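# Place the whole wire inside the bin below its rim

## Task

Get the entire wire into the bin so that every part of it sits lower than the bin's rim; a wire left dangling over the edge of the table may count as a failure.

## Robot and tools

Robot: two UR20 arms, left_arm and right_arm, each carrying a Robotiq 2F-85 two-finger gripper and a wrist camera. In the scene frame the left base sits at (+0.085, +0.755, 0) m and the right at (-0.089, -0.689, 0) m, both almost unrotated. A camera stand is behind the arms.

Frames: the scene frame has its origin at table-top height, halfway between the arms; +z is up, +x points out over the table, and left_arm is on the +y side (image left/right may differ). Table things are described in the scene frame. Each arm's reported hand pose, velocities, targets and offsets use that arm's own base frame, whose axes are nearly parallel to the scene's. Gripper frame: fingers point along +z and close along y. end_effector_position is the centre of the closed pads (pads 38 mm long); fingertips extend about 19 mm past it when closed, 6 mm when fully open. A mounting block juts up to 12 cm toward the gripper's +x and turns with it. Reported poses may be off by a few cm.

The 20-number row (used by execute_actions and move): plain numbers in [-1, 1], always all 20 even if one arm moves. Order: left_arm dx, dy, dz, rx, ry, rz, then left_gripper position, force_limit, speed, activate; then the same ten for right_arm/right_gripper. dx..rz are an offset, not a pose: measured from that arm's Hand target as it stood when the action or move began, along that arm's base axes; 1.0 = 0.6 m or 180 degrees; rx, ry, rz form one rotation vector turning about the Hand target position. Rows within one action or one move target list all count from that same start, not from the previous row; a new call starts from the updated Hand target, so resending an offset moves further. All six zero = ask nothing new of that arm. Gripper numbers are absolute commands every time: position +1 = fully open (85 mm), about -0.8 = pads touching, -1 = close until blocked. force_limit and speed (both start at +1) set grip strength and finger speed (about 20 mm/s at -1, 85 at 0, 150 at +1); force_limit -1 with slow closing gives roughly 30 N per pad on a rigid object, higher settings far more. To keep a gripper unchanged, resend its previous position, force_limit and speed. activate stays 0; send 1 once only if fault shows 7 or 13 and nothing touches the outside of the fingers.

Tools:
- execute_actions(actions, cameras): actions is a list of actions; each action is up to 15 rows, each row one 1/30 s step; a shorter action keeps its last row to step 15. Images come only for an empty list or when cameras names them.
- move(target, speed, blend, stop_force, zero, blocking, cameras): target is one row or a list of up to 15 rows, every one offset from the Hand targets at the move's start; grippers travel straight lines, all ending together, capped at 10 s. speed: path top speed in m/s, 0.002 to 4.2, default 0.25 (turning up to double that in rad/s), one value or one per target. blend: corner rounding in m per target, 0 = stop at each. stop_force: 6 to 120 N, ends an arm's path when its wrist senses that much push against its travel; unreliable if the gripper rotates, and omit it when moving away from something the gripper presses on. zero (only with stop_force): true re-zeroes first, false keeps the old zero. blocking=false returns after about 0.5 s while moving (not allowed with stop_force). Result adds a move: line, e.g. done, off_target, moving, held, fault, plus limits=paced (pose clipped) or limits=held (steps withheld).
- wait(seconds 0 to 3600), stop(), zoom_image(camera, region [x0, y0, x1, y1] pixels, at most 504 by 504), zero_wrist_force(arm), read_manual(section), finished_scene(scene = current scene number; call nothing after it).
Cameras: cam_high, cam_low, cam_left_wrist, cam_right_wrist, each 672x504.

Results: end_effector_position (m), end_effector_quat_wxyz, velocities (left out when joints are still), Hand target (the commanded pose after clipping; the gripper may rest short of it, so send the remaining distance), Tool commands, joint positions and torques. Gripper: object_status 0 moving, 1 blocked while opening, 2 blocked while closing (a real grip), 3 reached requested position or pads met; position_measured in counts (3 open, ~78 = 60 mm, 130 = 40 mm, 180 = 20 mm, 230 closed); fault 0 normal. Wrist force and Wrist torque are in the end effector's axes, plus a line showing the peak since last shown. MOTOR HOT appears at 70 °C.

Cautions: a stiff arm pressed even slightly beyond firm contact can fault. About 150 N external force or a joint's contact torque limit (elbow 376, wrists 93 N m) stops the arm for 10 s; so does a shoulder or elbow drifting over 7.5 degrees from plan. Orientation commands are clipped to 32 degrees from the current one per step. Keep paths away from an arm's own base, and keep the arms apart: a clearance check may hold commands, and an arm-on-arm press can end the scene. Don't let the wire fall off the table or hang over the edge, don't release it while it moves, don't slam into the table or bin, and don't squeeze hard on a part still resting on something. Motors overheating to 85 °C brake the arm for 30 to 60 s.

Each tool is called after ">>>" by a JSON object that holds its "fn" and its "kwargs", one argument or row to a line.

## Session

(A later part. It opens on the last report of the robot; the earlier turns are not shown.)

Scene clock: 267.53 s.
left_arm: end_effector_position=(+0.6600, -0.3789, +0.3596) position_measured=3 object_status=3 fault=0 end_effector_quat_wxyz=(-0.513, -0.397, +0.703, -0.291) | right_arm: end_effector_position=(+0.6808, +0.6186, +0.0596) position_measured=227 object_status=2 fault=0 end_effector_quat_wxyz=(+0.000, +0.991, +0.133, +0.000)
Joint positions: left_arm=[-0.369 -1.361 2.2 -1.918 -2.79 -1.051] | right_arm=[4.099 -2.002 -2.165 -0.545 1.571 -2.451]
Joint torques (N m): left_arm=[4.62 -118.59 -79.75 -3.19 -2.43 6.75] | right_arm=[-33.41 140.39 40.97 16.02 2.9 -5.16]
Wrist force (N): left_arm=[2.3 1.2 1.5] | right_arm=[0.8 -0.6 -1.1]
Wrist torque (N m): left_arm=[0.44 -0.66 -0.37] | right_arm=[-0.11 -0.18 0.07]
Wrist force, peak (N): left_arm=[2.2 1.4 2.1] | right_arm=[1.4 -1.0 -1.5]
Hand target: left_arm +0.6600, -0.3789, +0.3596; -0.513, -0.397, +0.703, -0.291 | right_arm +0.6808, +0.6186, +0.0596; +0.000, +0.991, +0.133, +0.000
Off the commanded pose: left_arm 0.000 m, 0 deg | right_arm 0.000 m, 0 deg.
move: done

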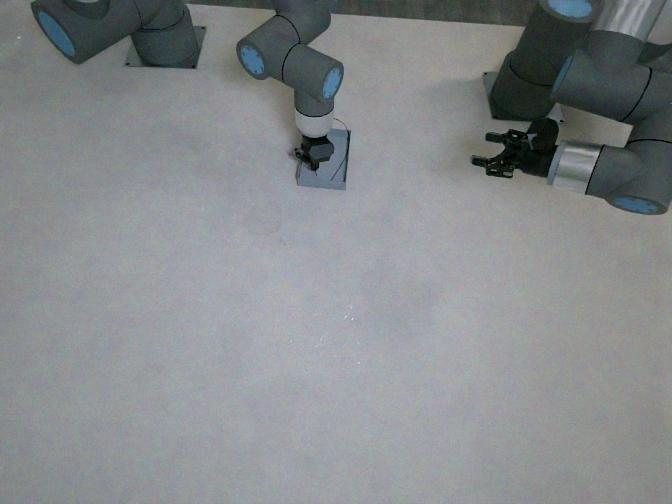

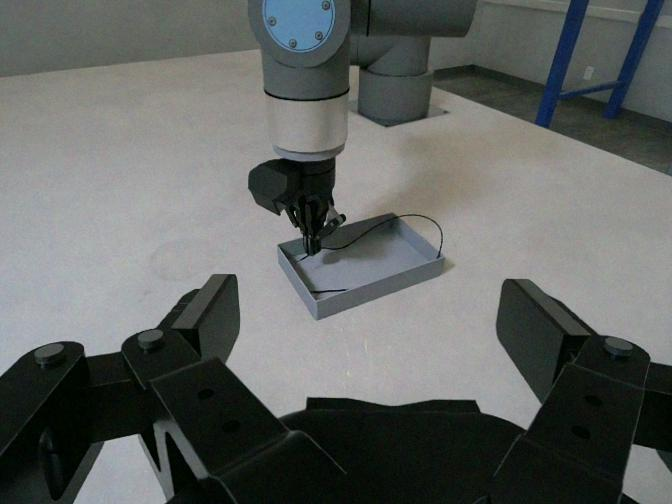

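>>> {"fn": "move", "kwargs": {
  "target": [
    [0,0,0,0,0,0,1,1,1,0, -0.0233,0.0175,0.01,0,0,0.361,-1,-0.8,-0.8,0],
    [0,0,0,0,0,0,1,1,1,0, -0.0233,0.0345,-0.047,0,0,0.361,-1,-0.8,-0.8,0]
  ],
  "speed": 0.08,
  "cameras": ["cam_high","cam_left_wrist"]
}}

Scene clock: 282.73 s.
left_arm: end_effector_position=(+0.6600, -0.3789, +0.3596) position_measured=3 object_status=3 fault=0 end_effector_quat_wxyz=(-0.513, -0.397, +0.703, -0.291) | right_arm: end_effector_position=(+0.6668, +0.6393, +0.0315) position_measured=227 object_status=2 fault=0 end_effector_quat_wxyz=(+0.000, +0.764, +0.645, +0.000)
Joint positions: left_arm=[-0.369 -1.361 2.2 -1.918 -2.79 -1.051] | right_arm=[4.125 -2.039 -2.167 -0.507 1.571 -3.56]
Joint torques (N m): left_arm=[8.37 -117.77 -80.22 -2.4 -2.51 6.04] | right_arm=[22.86 145.6 61.76 14.99 4.86 3.22]
Wrist force (N): left_arm=[1.5 1.0 1.7] | right_arm=[1.0 -0.4 -1.2]
Wrist torque (N m): left_arm=[0.42 -0.53 -0.36] | right_arm=[-0.10 -0.19 -0.48]
Wrist force, peak (N): left_arm=[2.0 1.3 2.1] | right_arm=[0.4 -0.8 -2.4]
Hand target: left_arm +0.6600, -0.3789, +0.3596; -0.513, -0.397, +0.703, -0.291 | right_arm +0.6668, +0.6393, +0.0314; +0.000, +0.764, +0.645, +0.000
Off the commanded pose: left_arm 0.000 m, 0 deg | right_arm 0.000 m, 0 deg.
move: done

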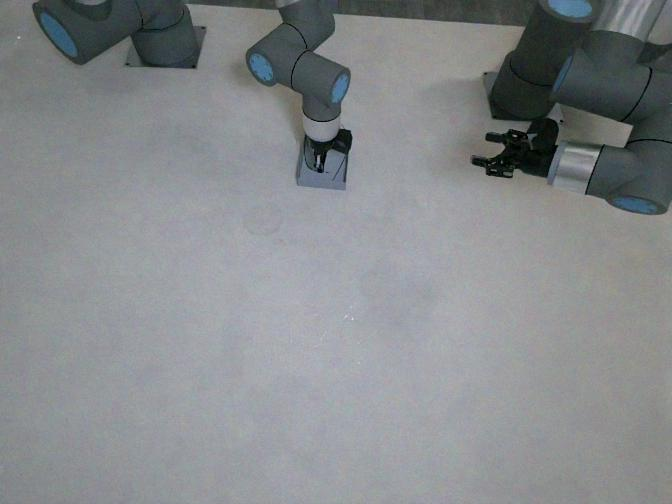

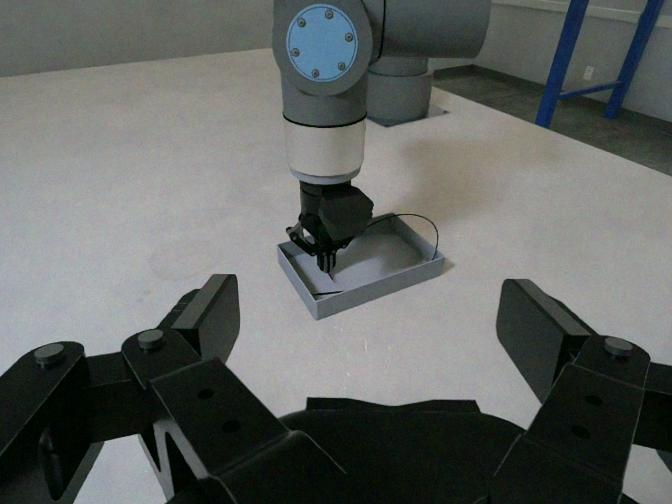

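>>> {"fn": "zoom_image", "kwargs": {
  "camera": "cam_left_wrist",
  "region": [260, 180, 480, 340]
}}

Scaled by 2.291 from the camera's image (finer frame: 960x720).

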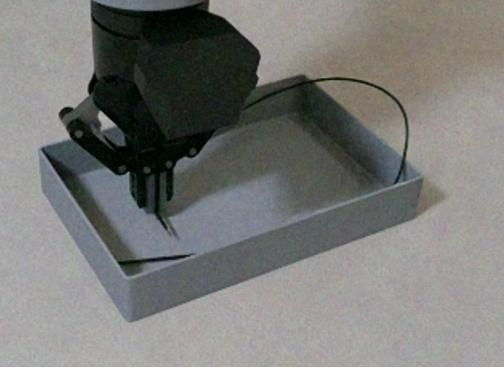

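>>> {"fn": "move", "kwargs": {
  "target": [
    [0,0,0,0,0,0,1,1,1,0, -0.0127,0.079,0,0,0,0.139,-1,-0.8,-0.8,0]
  ],
  "speed": 0.06,
  "cameras": ["cam_left_wrist"]
}}

>>> {"fn": "zoom_image", "kwargs": {
  "camera": "cam_left_wrist",
  "region": [260, 180, 480, 340]
}}

Scene clock: 296.40 s.
left_arm: end_effector_position=(+0.6600, -0.3789, +0.3596) position_measured=3 object_status=3 fault=0 end_effector_quat_wxyz=(-0.513, -0.397, +0.703, -0.291) | right_arm: end_effector_position=(+0.6592, +0.6867, +0.0314) position_measured=227 object_status=2 fault=0 end_effector_quat_wxyz=(+0.000, +0.606, +0.795, +0.000)
Joint positions: left_arm=[-0.369 -1.361 2.2 -1.918 -2.79 -1.051] | right_arm=[4.16 -2.059 -2.126 -0.528 1.571 -3.961]
Joint torques (N m): left_arm=[3.85 -118.93 -79.49 -2.85 -3.15 5.79] | right_arm=[25.42 151.45 64.26 3.53 -1.65 -3.44]
Wrist force (N): left_arm=[1.6 1.0 1.6] | right_arm=[0.5 -0.9 -0.8]
Wrist torque (N m): left_arm=[0.40 -0.55 -0.36] | right_arm=[-0.17 -0.11 0.09]
Wrist force, peak (N): left_arm=[2.1 0.9 2.1] | right_arm=[1.2 -1.1 -1.6]
Hand target: left_arm +0.6600, -0.3789, +0.3596; -0.513, -0.397, +0.703, -0.291 | right_arm +0.6592, +0.6867, +0.0314; +0.000, +0.606, +0.795, +0.000
Off the commanded pose: left_arm 0.000 m, 0 deg | right_arm 0.000 m, 0 deg.
move: done

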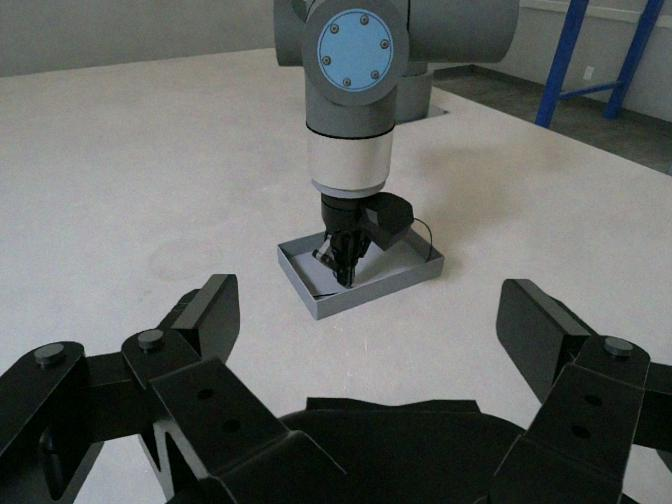

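Scaled by 2.291 from the camera's image (finer frame: 960x720).

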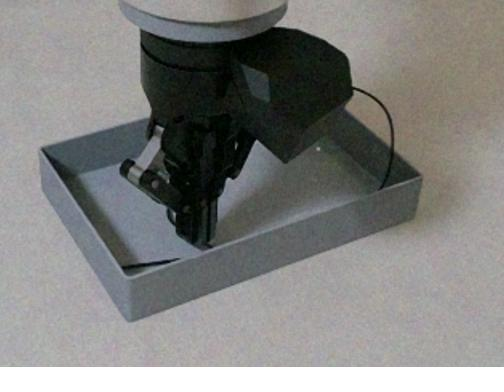

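>>> {"fn": "move", "kwargs": {
  "target": [
    [0,0,0,0,0,0,1,1,1,0, 0,0,0,0,0,0,-0.5,-0.8,-1,0]
  ],
  "speed": 0.06
}}

>>> {"fn": "move", "kwargs": {
  "target": [
    [0,0,0,0,0,0,1,1,1,0, 0,0,0.2,0,0,0,-0.5,-0.8,-1,0]
  ],
  "speed": 0.06,
  "cameras": ["cam_left_wrist"]
}}

>>> {"fn": "zoom_image", "kwargs": {
  "camera": "cam_left_wrist",
  "region": [260, 180, 480, 340]
}}

Scene clock: 303.77 s.
left_arm: end_effector_position=(+0.6600, -0.3789, +0.3596) position_measured=3 object_status=3 fault=0 end_effector_quat_wxyz=(-0.513, -0.397, +0.703, -0.291) | right_arm: end_effector_position=(+0.6592, +0.6867, +0.0314) position_measured=192 object_status=0 fault=0 end_effector_quat_wxyz=(+0.000, +0.606, +0.795, +0.000)
Joint positions: left_arm=[-0.369 -1.361 2.2 -1.918 -2.79 -1.051] | right_arm=[4.16 -2.059 -2.126 -0.528 1.571 -3.961]
Joint torques (N m): left_arm=[3.14 -118.54 -80.04 -2.85 -2.63 6.03] | right_arm=[25.01 149.92 63.57 3.56 3.84 -4.36]
Wrist force (N): left_arm=[1.4 0.5 1.5] | right_arm=[0.8 -1.0 -1.2]
Wrist torque (N m): left_arm=[0.33 -0.51 -0.37] | right_arm=[-0.20 -0.16 0.08]
Wrist force, peak (N): left_arm=[1.8 0.9 2.3] | right_arm=[0.8 -1.1 -1.6]
Hand target: left_arm +0.6600, -0.3789, +0.3596; -0.513, -0.397, +0.703, -0.291 | right_arm +0.6592, +0.6867, +0.0314; +0.000, +0.606, +0.795, +0.000
Off the commanded pose: left_arm 0.000 m, 0 deg | right_arm 0.000 m, 0 deg.
move: done

Scene clock: 306.17 s.
left_arm: end_effector_position=(+0.6600, -0.3789, +0.3596) position_measured=3 object_status=3 fault=0 end_effector_quat_wxyz=(-0.513, -0.397, +0.703, -0.291) | right_arm: end_effector_position=(+0.6592, +0.6867, +0.1513) position_measured=192 object_status=3 fault=0 end_effector_quat_wxyz=(+0.000, +0.606, +0.795, +0.000)
Joint positions: left_arm=[-0.369 -1.361 2.2 -1.918 -2.79 -1.051] | right_arm=[4.16 -1.927 -2.083 -0.703 1.571 -3.961]
Joint torques (N m): left_arm=[5.15 -120.4 -76.91 -2.92 -2.89 5.89] | right_arm=[5.98 199.33 74.67 3.42 3.13 -4.12]
Wrist force (N): left_arm=[2.0 1.1 1.6] | right_arm=[1.0 -1.0 -1.3]
Wrist torque (N m): left_arm=[0.42 -0.62 -0.38] | right_arm=[-0.19 -0.21 0.05]
Wrist force, peak (N): left_arm=[1.9 1.2 2.0] | right_arm=[0.7 -1.3 -2.4]
Hand target: left_arm +0.6600, -0.3789, +0.3596; -0.513, -0.397, +0.703, -0.291 | right_arm +0.6592, +0.6867, +0.1514; +0.000, +0.606, +0.795, +0.000
Off the commanded pose: left_arm 0.000 m, 0 deg | right_arm 0.000 m, 0 deg.
move: done

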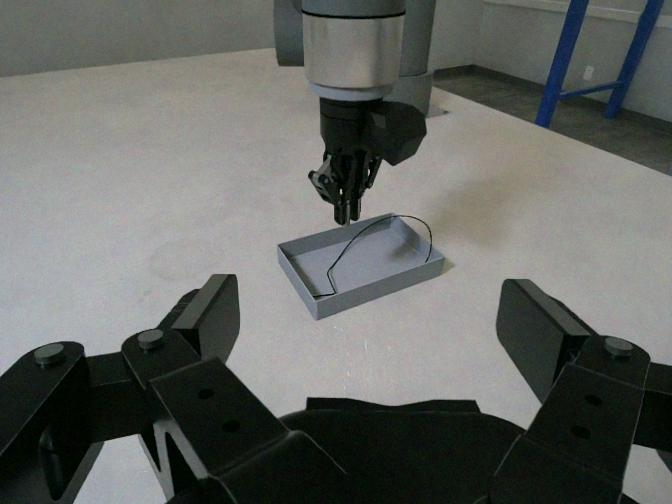

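Scaled by 2.291 from the camera's image (finer frame: 960x720).

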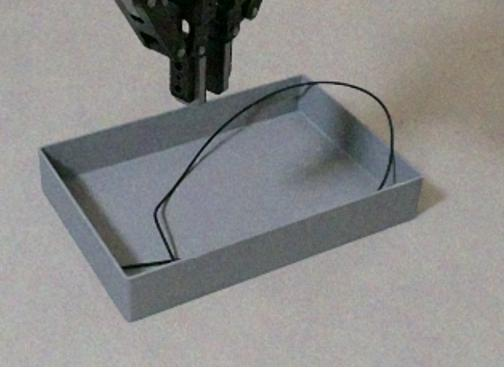

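>>> {"fn": "move", "kwargs": {
  "target": [
    [0,0,0,0,0,0,1,1,1,0, 0,0,0.13,0,0,-0.1,-0.2,-0.8,-0.5,0],
    [0,0,0,0,0,0,1,1,1,0, -0.1773,-0.0413,0.25,0,0,-0.1,-0.2,-0.8,-0.5,0]
  ],
  "speed": 0.15,
  "blend": [0.02,0],
  "cameras": ["cam_left_wrist","cam_right_wrist","cam_low"]
}}

>>> {"fn": "zoom_image", "kwargs": {
  "camera": "cam_low",
  "region": [220, 230, 350, 320]
}}

Scene clock: 316.87 s.
left_arm: end_effector_position=(+0.6600, -0.3789, +0.3596) position_measured=3 object_status=3 fault=0 end_effector_quat_wxyz=(-0.513, -0.397, +0.703, -0.291) | right_arm: end_effector_position=(+0.5529, +0.6619, +0.3013) position_measured=154 object_status=3 fault=0 end_effector_quat_wxyz=(+0.000, +0.723, +0.690, +0.000)
Joint positions: left_arm=[-0.369 -1.361 2.2 -1.918 -2.79 -1.051] | right_arm=[4.252 -1.698 -2.115 -0.9 1.571 -3.556]
Joint torques (N m): left_arm=[5.8 -120.3 -79.2 -3.36 -2.74 6.06] | right_arm=[25.13 157.42 63.77 2.99 -4.11 3.12]
Wrist force (N): left_arm=[1.6 1.0 1.7] | right_arm=[1.0 -1.5 -0.9]
Wrist torque (N m): left_arm=[0.41 -0.54 -0.36] | right_arm=[-0.31 -0.17 -0.52]
Wrist force, peak (N): left_arm=[2.1 1.6 2.0] | right_arm=[0.9 -3.0 -1.9]
Hand target: left_arm +0.6600, -0.3789, +0.3596; -0.513, -0.397, +0.703, -0.291 | right_arm +0.5528, +0.6619, +0.3014; +0.000, +0.723, +0.690, +0.000
Off the commanded pose: left_arm 0.000 m, 0 deg | right_arm 0.000 m, 0 deg.
move: done
Images, in order (width x height): cam_low 672x504, cam_left_wrist 672x504, cam_right_wrist 672x504.

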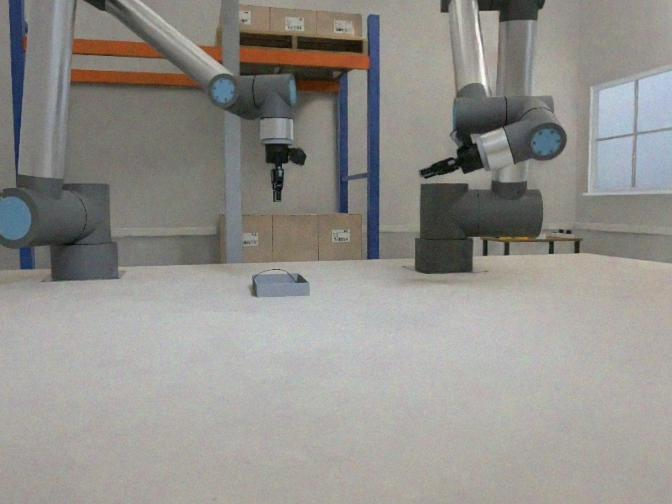

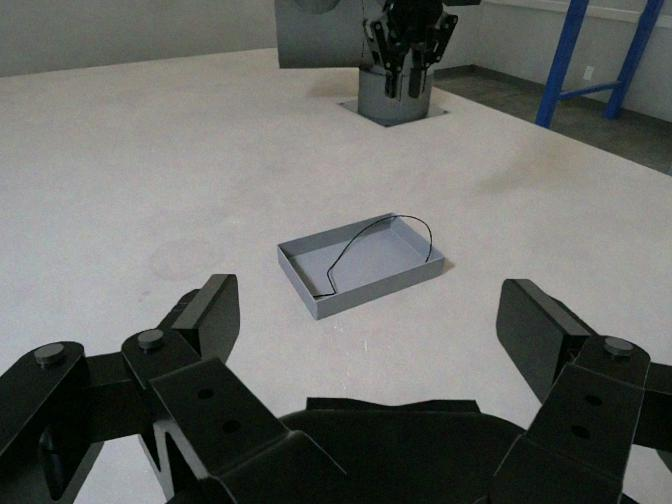

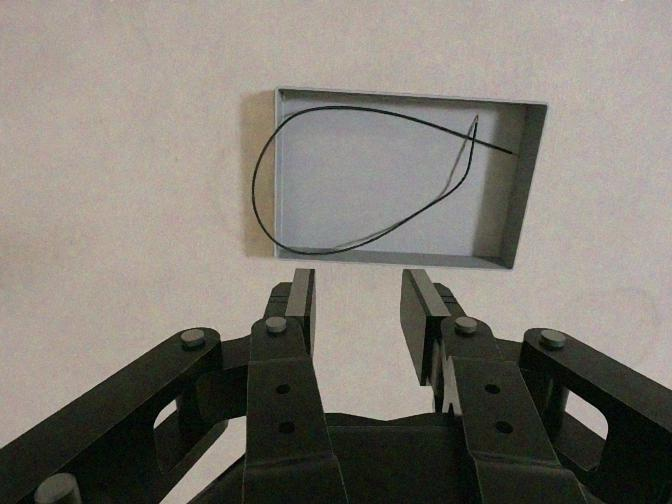

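Scaled by 3.877 from the camera's image (finer frame: 960x720).

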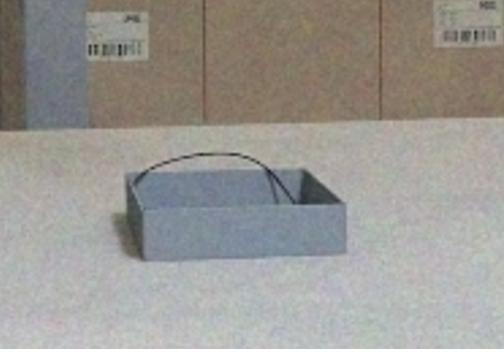

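>>> {"fn": "move", "kwargs": {
  "target": [
    [0,0,0,0,0,0,1,1,1,0, -0.1358,-0.0133,-0.1,0,0,0,0.0,-0.8,-0.5,0],
    [0,0,0,0,0,0,1,1,1,0, -0.1358,-0.0133,-0.385,0,0,0,0.0,-0.8,-0.5,0]
  ],
  "speed": 0.15,
  "blend": [0.02,0],
  "cameras": ["cam_left_wrist","cam_right_wrist"]
}}

>>> {"fn": "zoom_image", "kwargs": {
  "camera": "cam_left_wrist",
  "region": [260, 180, 480, 340]
}}

Scene clock: 336.00 s.
left_arm: end_effector_position=(+0.6600, -0.3789, +0.3596) position_measured=3 object_status=3 fault=0 end_effector_quat_wxyz=(-0.513, -0.397, +0.703, -0.291) | right_arm: end_effector_position=(+0.4713, +0.6540, +0.0705) position_measured=128 object_status=3 fault=0 end_effector_quat_wxyz=(+0.000, +0.723, +0.691, +0.000)
Joint positions: left_arm=[-0.369 -1.361 2.2 -1.918 -2.79 -1.051] | right_arm=[4.34 -1.902 -2.323 -0.487 1.571 -3.468]
Joint torques (N m): left_arm=[4.28 -119.1 -77.96 -3.33 -2.61 5.75] | right_arm=[-12.38 116.43 37.69 14.5 -4.09 -2.67]
Wrist force (N): left_arm=[1.2 0.5 1.3] | right_arm=[0.9 -1.1 -1.2]
Wrist torque (N m): left_arm=[0.33 -0.48 -0.37] | right_arm=[-0.24 -0.23 -0.44]
Wrist force, peak (N): left_arm=[2.4 1.2 2.0] | right_arm=[1.3 -1.7 -2.0]
Hand target: left_arm +0.6600, -0.3789, +0.3596; -0.513, -0.397, +0.703, -0.291 | right_arm +0.4714, +0.6539, +0.0704; +0.000, +0.723, +0.690, +0.000
Off the commanded pose: left_arm 0.000 m, 0 deg | right_arm 0.000 m, 0 deg.
move: done

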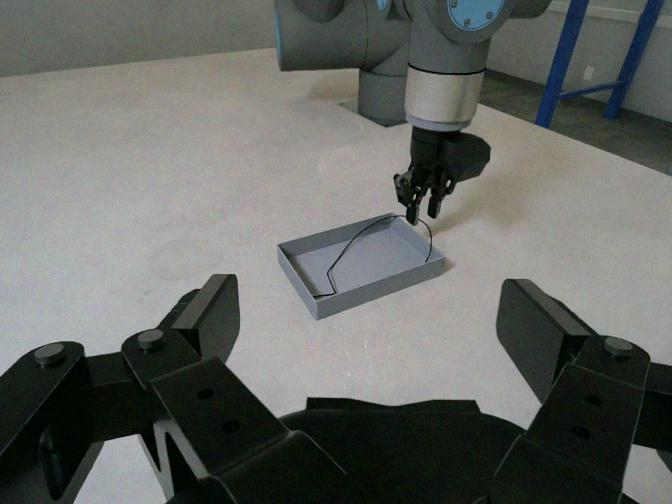

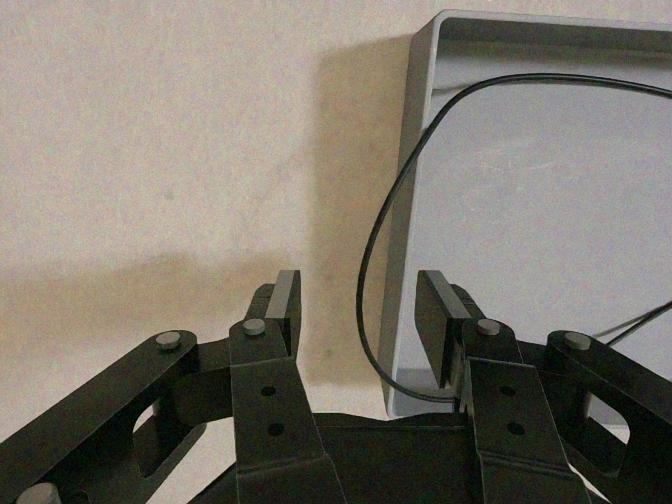

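Scaled by 2.291 from the camera's image (finer frame: 960x720).

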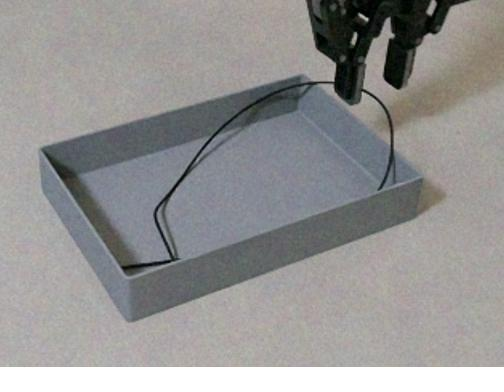

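>>> {"fn": "move", "kwargs": {
  "target": [
    [0,0,0,0,0,0,1,1,1,0, 0,0,-0.006,0,0,0,-1,-0.8,-0.8,0]
  ],
  "speed": 0.05,
  "cameras": ["cam_left_wrist","cam_right_wrist"]
}}

>>> {"fn": "zoom_image", "kwargs": {
  "camera": "cam_left_wrist",
  "region": [260, 180, 480, 340]
}}

Scene clock: 341.43 s.
left_arm: end_effector_position=(+0.6600, -0.3789, +0.3596) position_measured=3 object_status=3 fault=0 end_effector_quat_wxyz=(-0.513, -0.397, +0.703, -0.291) | right_arm: end_effector_position=(+0.4714, +0.6539, +0.0668) position_measured=227 object_status=0 fault=0 end_effector_quat_wxyz=(+0.000, +0.723, +0.690, +0.000)
Joint positions: left_arm=[-0.369 -1.361 2.2 -1.918 -2.79 -1.051] | right_arm=[4.34 -1.908 -2.325 -0.48 1.571 -3.468]
Joint torques (N m): left_arm=[3.93 -120.32 -77.44 -3.18 -2.91 5.98] | right_arm=[-24.14 113.63 37.11 15.77 -3.84 -4.5]
Wrist force (N): left_arm=[1.9 1.4 1.7] | right_arm=[0.8 -1.0 -1.2]
Wrist torque (N m): left_arm=[0.49 -0.61 -0.37] | right_arm=[-0.23 -0.21 -0.44]
Wrist force, peak (N): left_arm=[2.2 0.5 2.0] | right_arm=[0.8 -1.0 -2.4]
Hand target: left_arm +0.6600, -0.3789, +0.3596; -0.513, -0.397, +0.703, -0.291 | right_arm +0.4714, +0.6539, +0.0668; +0.000, +0.723, +0.690, +0.000
Off the commanded pose: left_arm 0.000 m, 0 deg | right_arm 0.000 m, 0 deg.
move: done

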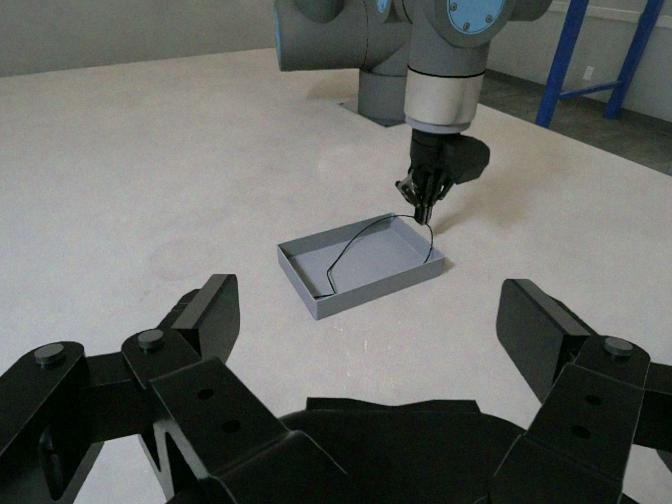

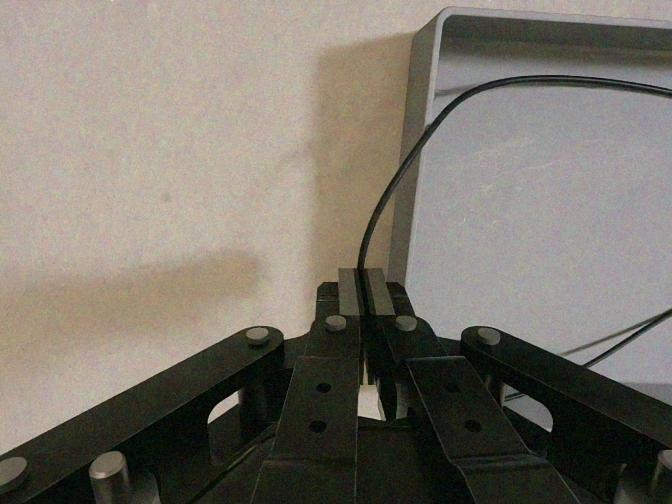

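Scaled by 2.291 from the camera's image (finer frame: 960x720).

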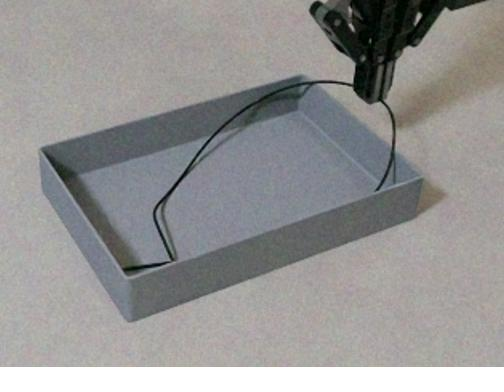

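>>> {"fn": "move", "kwargs": {
  "target": [
    [0,0,0,0,0,0,1,1,1,0, 0.033,0,0.02,0,0,0,-1,-0.8,-0.8,0],
    [0,0,0,0,0,0,1,1,1,0, 0.117,-0.006,0.0,0,0,0,-1,-0.8,-0.8,0],
    [0,0,0,0,0,0,1,1,1,0, 0.117,-0.006,-0.06,0,0,0,-1,-0.8,-0.8,0]
  ],
  "speed": 0.06,
  "blend": [0.01,0.01,0],
  "cameras": ["cam_left_wrist","cam_right_wrist"]
}}

>>> {"fn": "zoom_image", "kwargs": {
  "camera": "cam_left_wrist",
  "region": [260, 180, 480, 340]
}}

Scene clock: 347.20 s.
left_arm: end_effector_position=(+0.6600, -0.3789, +0.3596) position_measured=3 object_status=3 fault=0 end_effector_quat_wxyz=(-0.513, -0.397, +0.703, -0.291) | right_arm: end_effector_position=(+0.5416, +0.6503, +0.0309) position_measured=227 object_status=2 fault=0 end_effector_quat_wxyz=(+0.000, +0.723, +0.690, +0.000)
Joint positions: left_arm=[-0.369 -1.361 2.2 -1.918 -2.79 -1.051] | right_arm=[4.258 -1.987 -2.279 -0.447 1.571 -3.55]
Joint torques (N m): left_arm=[7.11 -119 -79.3 -3.11 -2.67 5.67] | right_arm=[-33.77 127.58 34.22 15.09 3.91 -4.91]
Wrist force (N): left_arm=[1.8 1.3 1.6] | right_arm=[1.0 -0.8 -0.7]
Wrist torque (N m): left_arm=[0.48 -0.58 -0.37] | right_arm=[-0.20 -0.21 0.00]
Wrist force, peak (N): left_arm=[1.9 1.4 2.3] | right_arm=[0.8 -1.4 -2.0]
Hand target: left_arm +0.6600, -0.3789, +0.3596; -0.513, -0.397, +0.703, -0.291 | right_arm +0.5416, +0.6503, +0.0308; +0.000, +0.723, +0.690, +0.000
Off the commanded pose: left_arm 0.000 m, 0 deg | right_arm 0.000 m, 0 deg.
move: done

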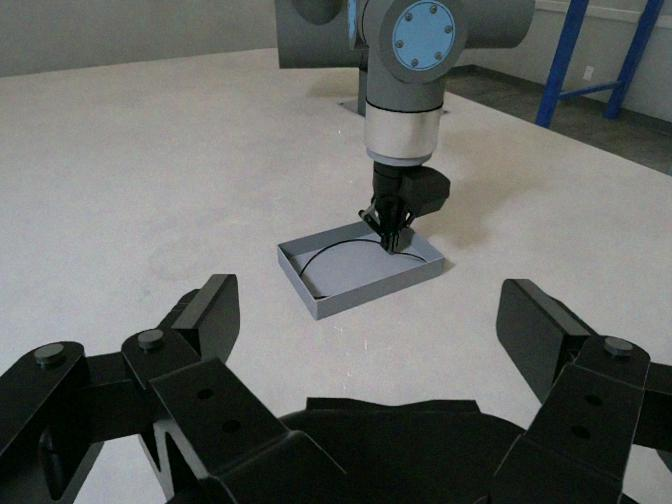

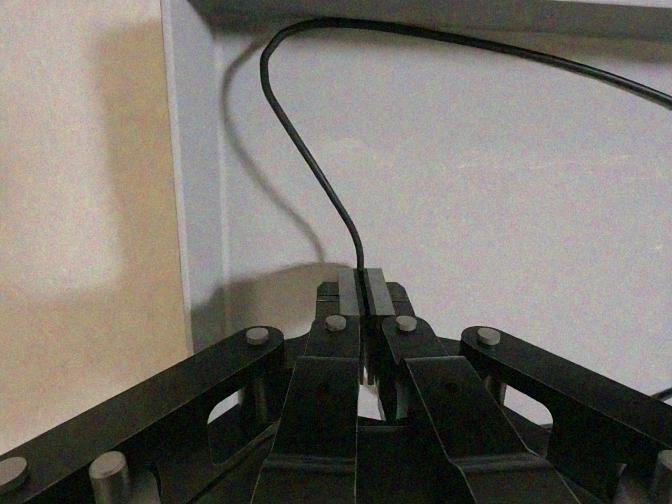

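Scaled by 2.291 from the camera's image (finer frame: 960x720).

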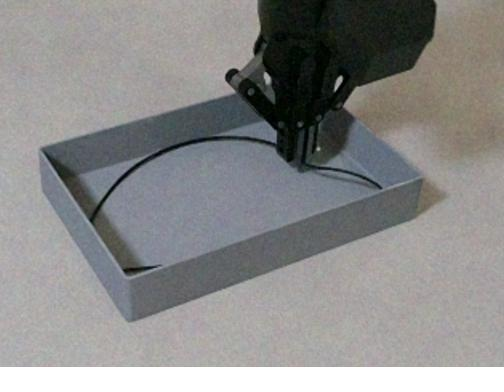

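>>> {"fn": "move", "kwargs": {
  "target": [
    [0,0,0,0,0,0,1,1,1,0, 0,0,0.0,0,0,0,-0.5,-0.8,-1,0]
  ],
  "speed": 0.06
}}

>>> {"fn": "move", "kwargs": {
  "target": [
    [0,0,0,0,0,0,1,1,1,0, 0,0,0.2,0,0,0,-0.5,-0.8,-1,0],
    [0,0,0,0,0,0,1,1,1,0, -0.1,-0.1,0.55,0,0,0,-0.5,-0.8,-1,0]
  ],
  "speed": 0.12,
  "blend": [0.05,0],
  "cameras": ["cam_left_wrist","cam_right_wrist","cam_low"]
}}

>>> {"fn": "zoom_image", "kwargs": {
  "camera": "cam_left_wrist",
  "region": [260, 180, 480, 340]
}}

>>> {"fn": "zoom_image", "kwargs": {
  "camera": "cam_low",
  "region": [220, 230, 350, 320]
}}

Scene clock: 352.27 s.
left_arm: end_effector_position=(+0.6600, -0.3789, +0.3596) position_measured=3 object_status=3 fault=0 end_effector_quat_wxyz=(-0.513, -0.397, +0.703, -0.291) | right_arm: end_effector_position=(+0.5416, +0.6503, +0.0308) position_measured=192 object_status=0 fault=0 end_effector_quat_wxyz=(+0.000, +0.723, +0.690, +0.000)
Joint positions: left_arm=[-0.369 -1.361 2.2 -1.918 -2.79 -1.051] | right_arm=[4.258 -1.987 -2.279 -0.447 1.571 -3.55]
Joint torques (N m): left_arm=[4.15 -118.13 -78.44 -3.37 -2.92 5.52] | right_arm=[-32.07 128.73 33.37 15.82 4.26 -4.41]
Wrist force (N): left_arm=[1.3 0.5 1.8] | right_arm=[1.4 -1.0 -0.6]
Wrist torque (N m): left_arm=[0.32 -0.49 -0.37] | right_arm=[-0.24 -0.25 0.00]
Wrist force, peak (N): left_arm=[2.2 1.2 2.0] | right_arm=[1.5 -1.0 -1.0]
Hand target: left_arm +0.6600, -0.3789, +0.3596; -0.513, -0.397, +0.703, -0.291 | right_arm +0.5416, +0.6503, +0.0308; +0.000, +0.723, +0.690, +0.000
Off the commanded pose: left_arm 0.000 m, 0 deg | right_arm 0.000 m, 0 deg.
move: done

Scene clock: 355.67 s.
left_arm: end_effector_position=(+0.6600, -0.3789, +0.3596) position_measured=3 object_status=3 fault=0 end_effector_quat_wxyz=(-0.513, -0.397, +0.703, -0.291) | right_arm: end_effector_position=(+0.4816, +0.5904, +0.3607) position_measured=192 object_status=3 fault=0 end_effector_quat_wxyz=(+0.000, +0.723, +0.690, +0.000)
Joint positions: left_arm=[-0.369 -1.361 2.2 -1.918 -2.79 -1.051] | right_arm=[4.295 -1.532 -2.191 -0.99 1.571 -3.512]
Joint torques (N m): left_arm=[7.08 -120.3 -80.44 -3.41 -2.85 5.81] | right_arm=[24.39 113.48 92.54 3.57 1.97 2.86]
Wrist force (N): left_arm=[1.6 1.1 1.8] | right_arm=[1.2 -0.6 -0.9]
Wrist torque (N m): left_arm=[0.42 -0.54 -0.37] | right_arm=[-0.17 -0.25 -0.51]
Wrist force, peak (N): left_arm=[1.9 1.2 2.1] | right_arm=[0.7 -1.4 -2.7]
Hand target: left_arm +0.6600, -0.3789, +0.3596; -0.513, -0.397, +0.703, -0.291 | right_arm +0.4816, +0.5903, +0.3608; +0.000, +0.723, +0.690, +0.000
Off the commanded pose: left_arm 0.000 m, 0 deg | right_arm 0.000 m, 0 deg.
move: done
Images, in order (width x height): cam_low 672x504, cam_left_wrist 672x504, cam_right_wrist 672x504.

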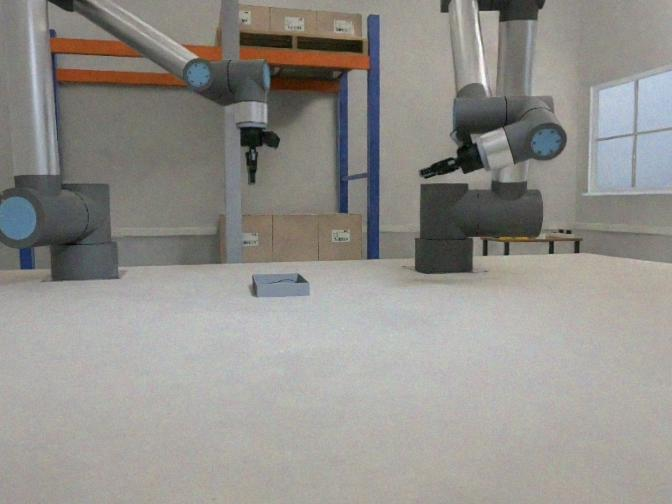

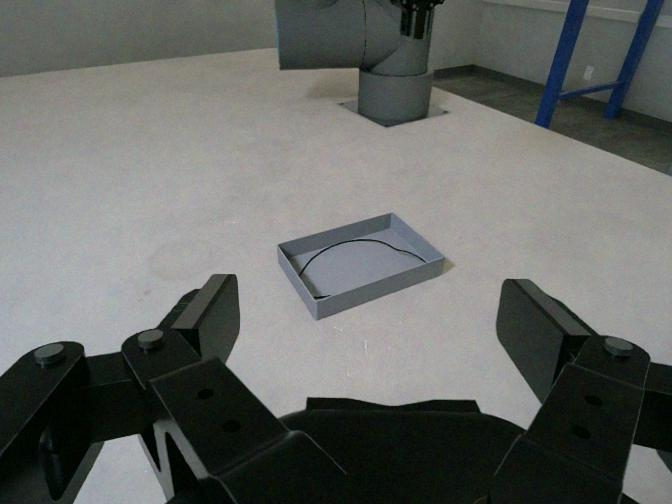

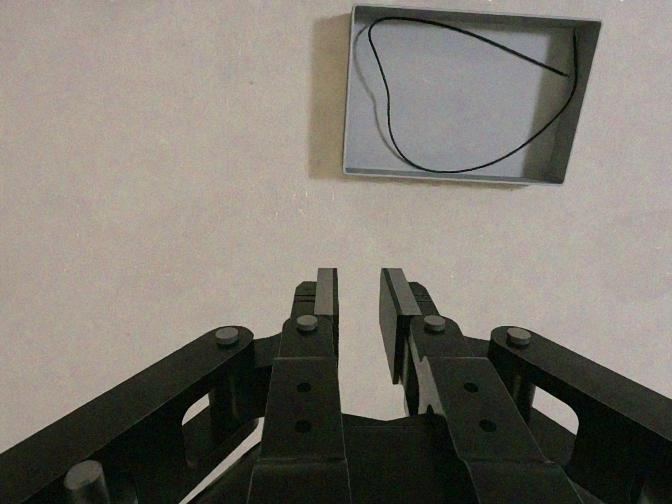

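Scaled by 2.291 from the camera's image (finer frame: 960x720).

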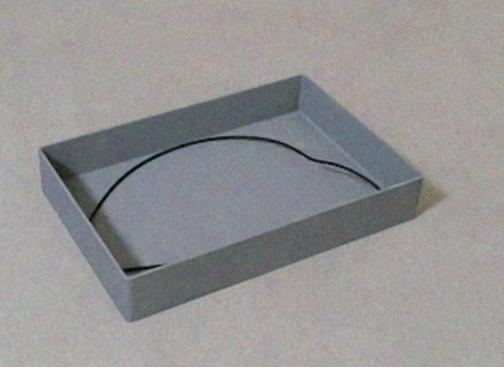

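Scaled by 3.877 from the camera's image (finer frame: 960x720).

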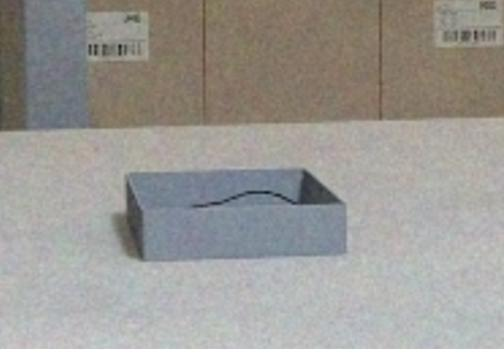

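>>> {"fn": "finished_scene", "kwargs": {
  "scene": 1
}}

The scene is finished: the task was done.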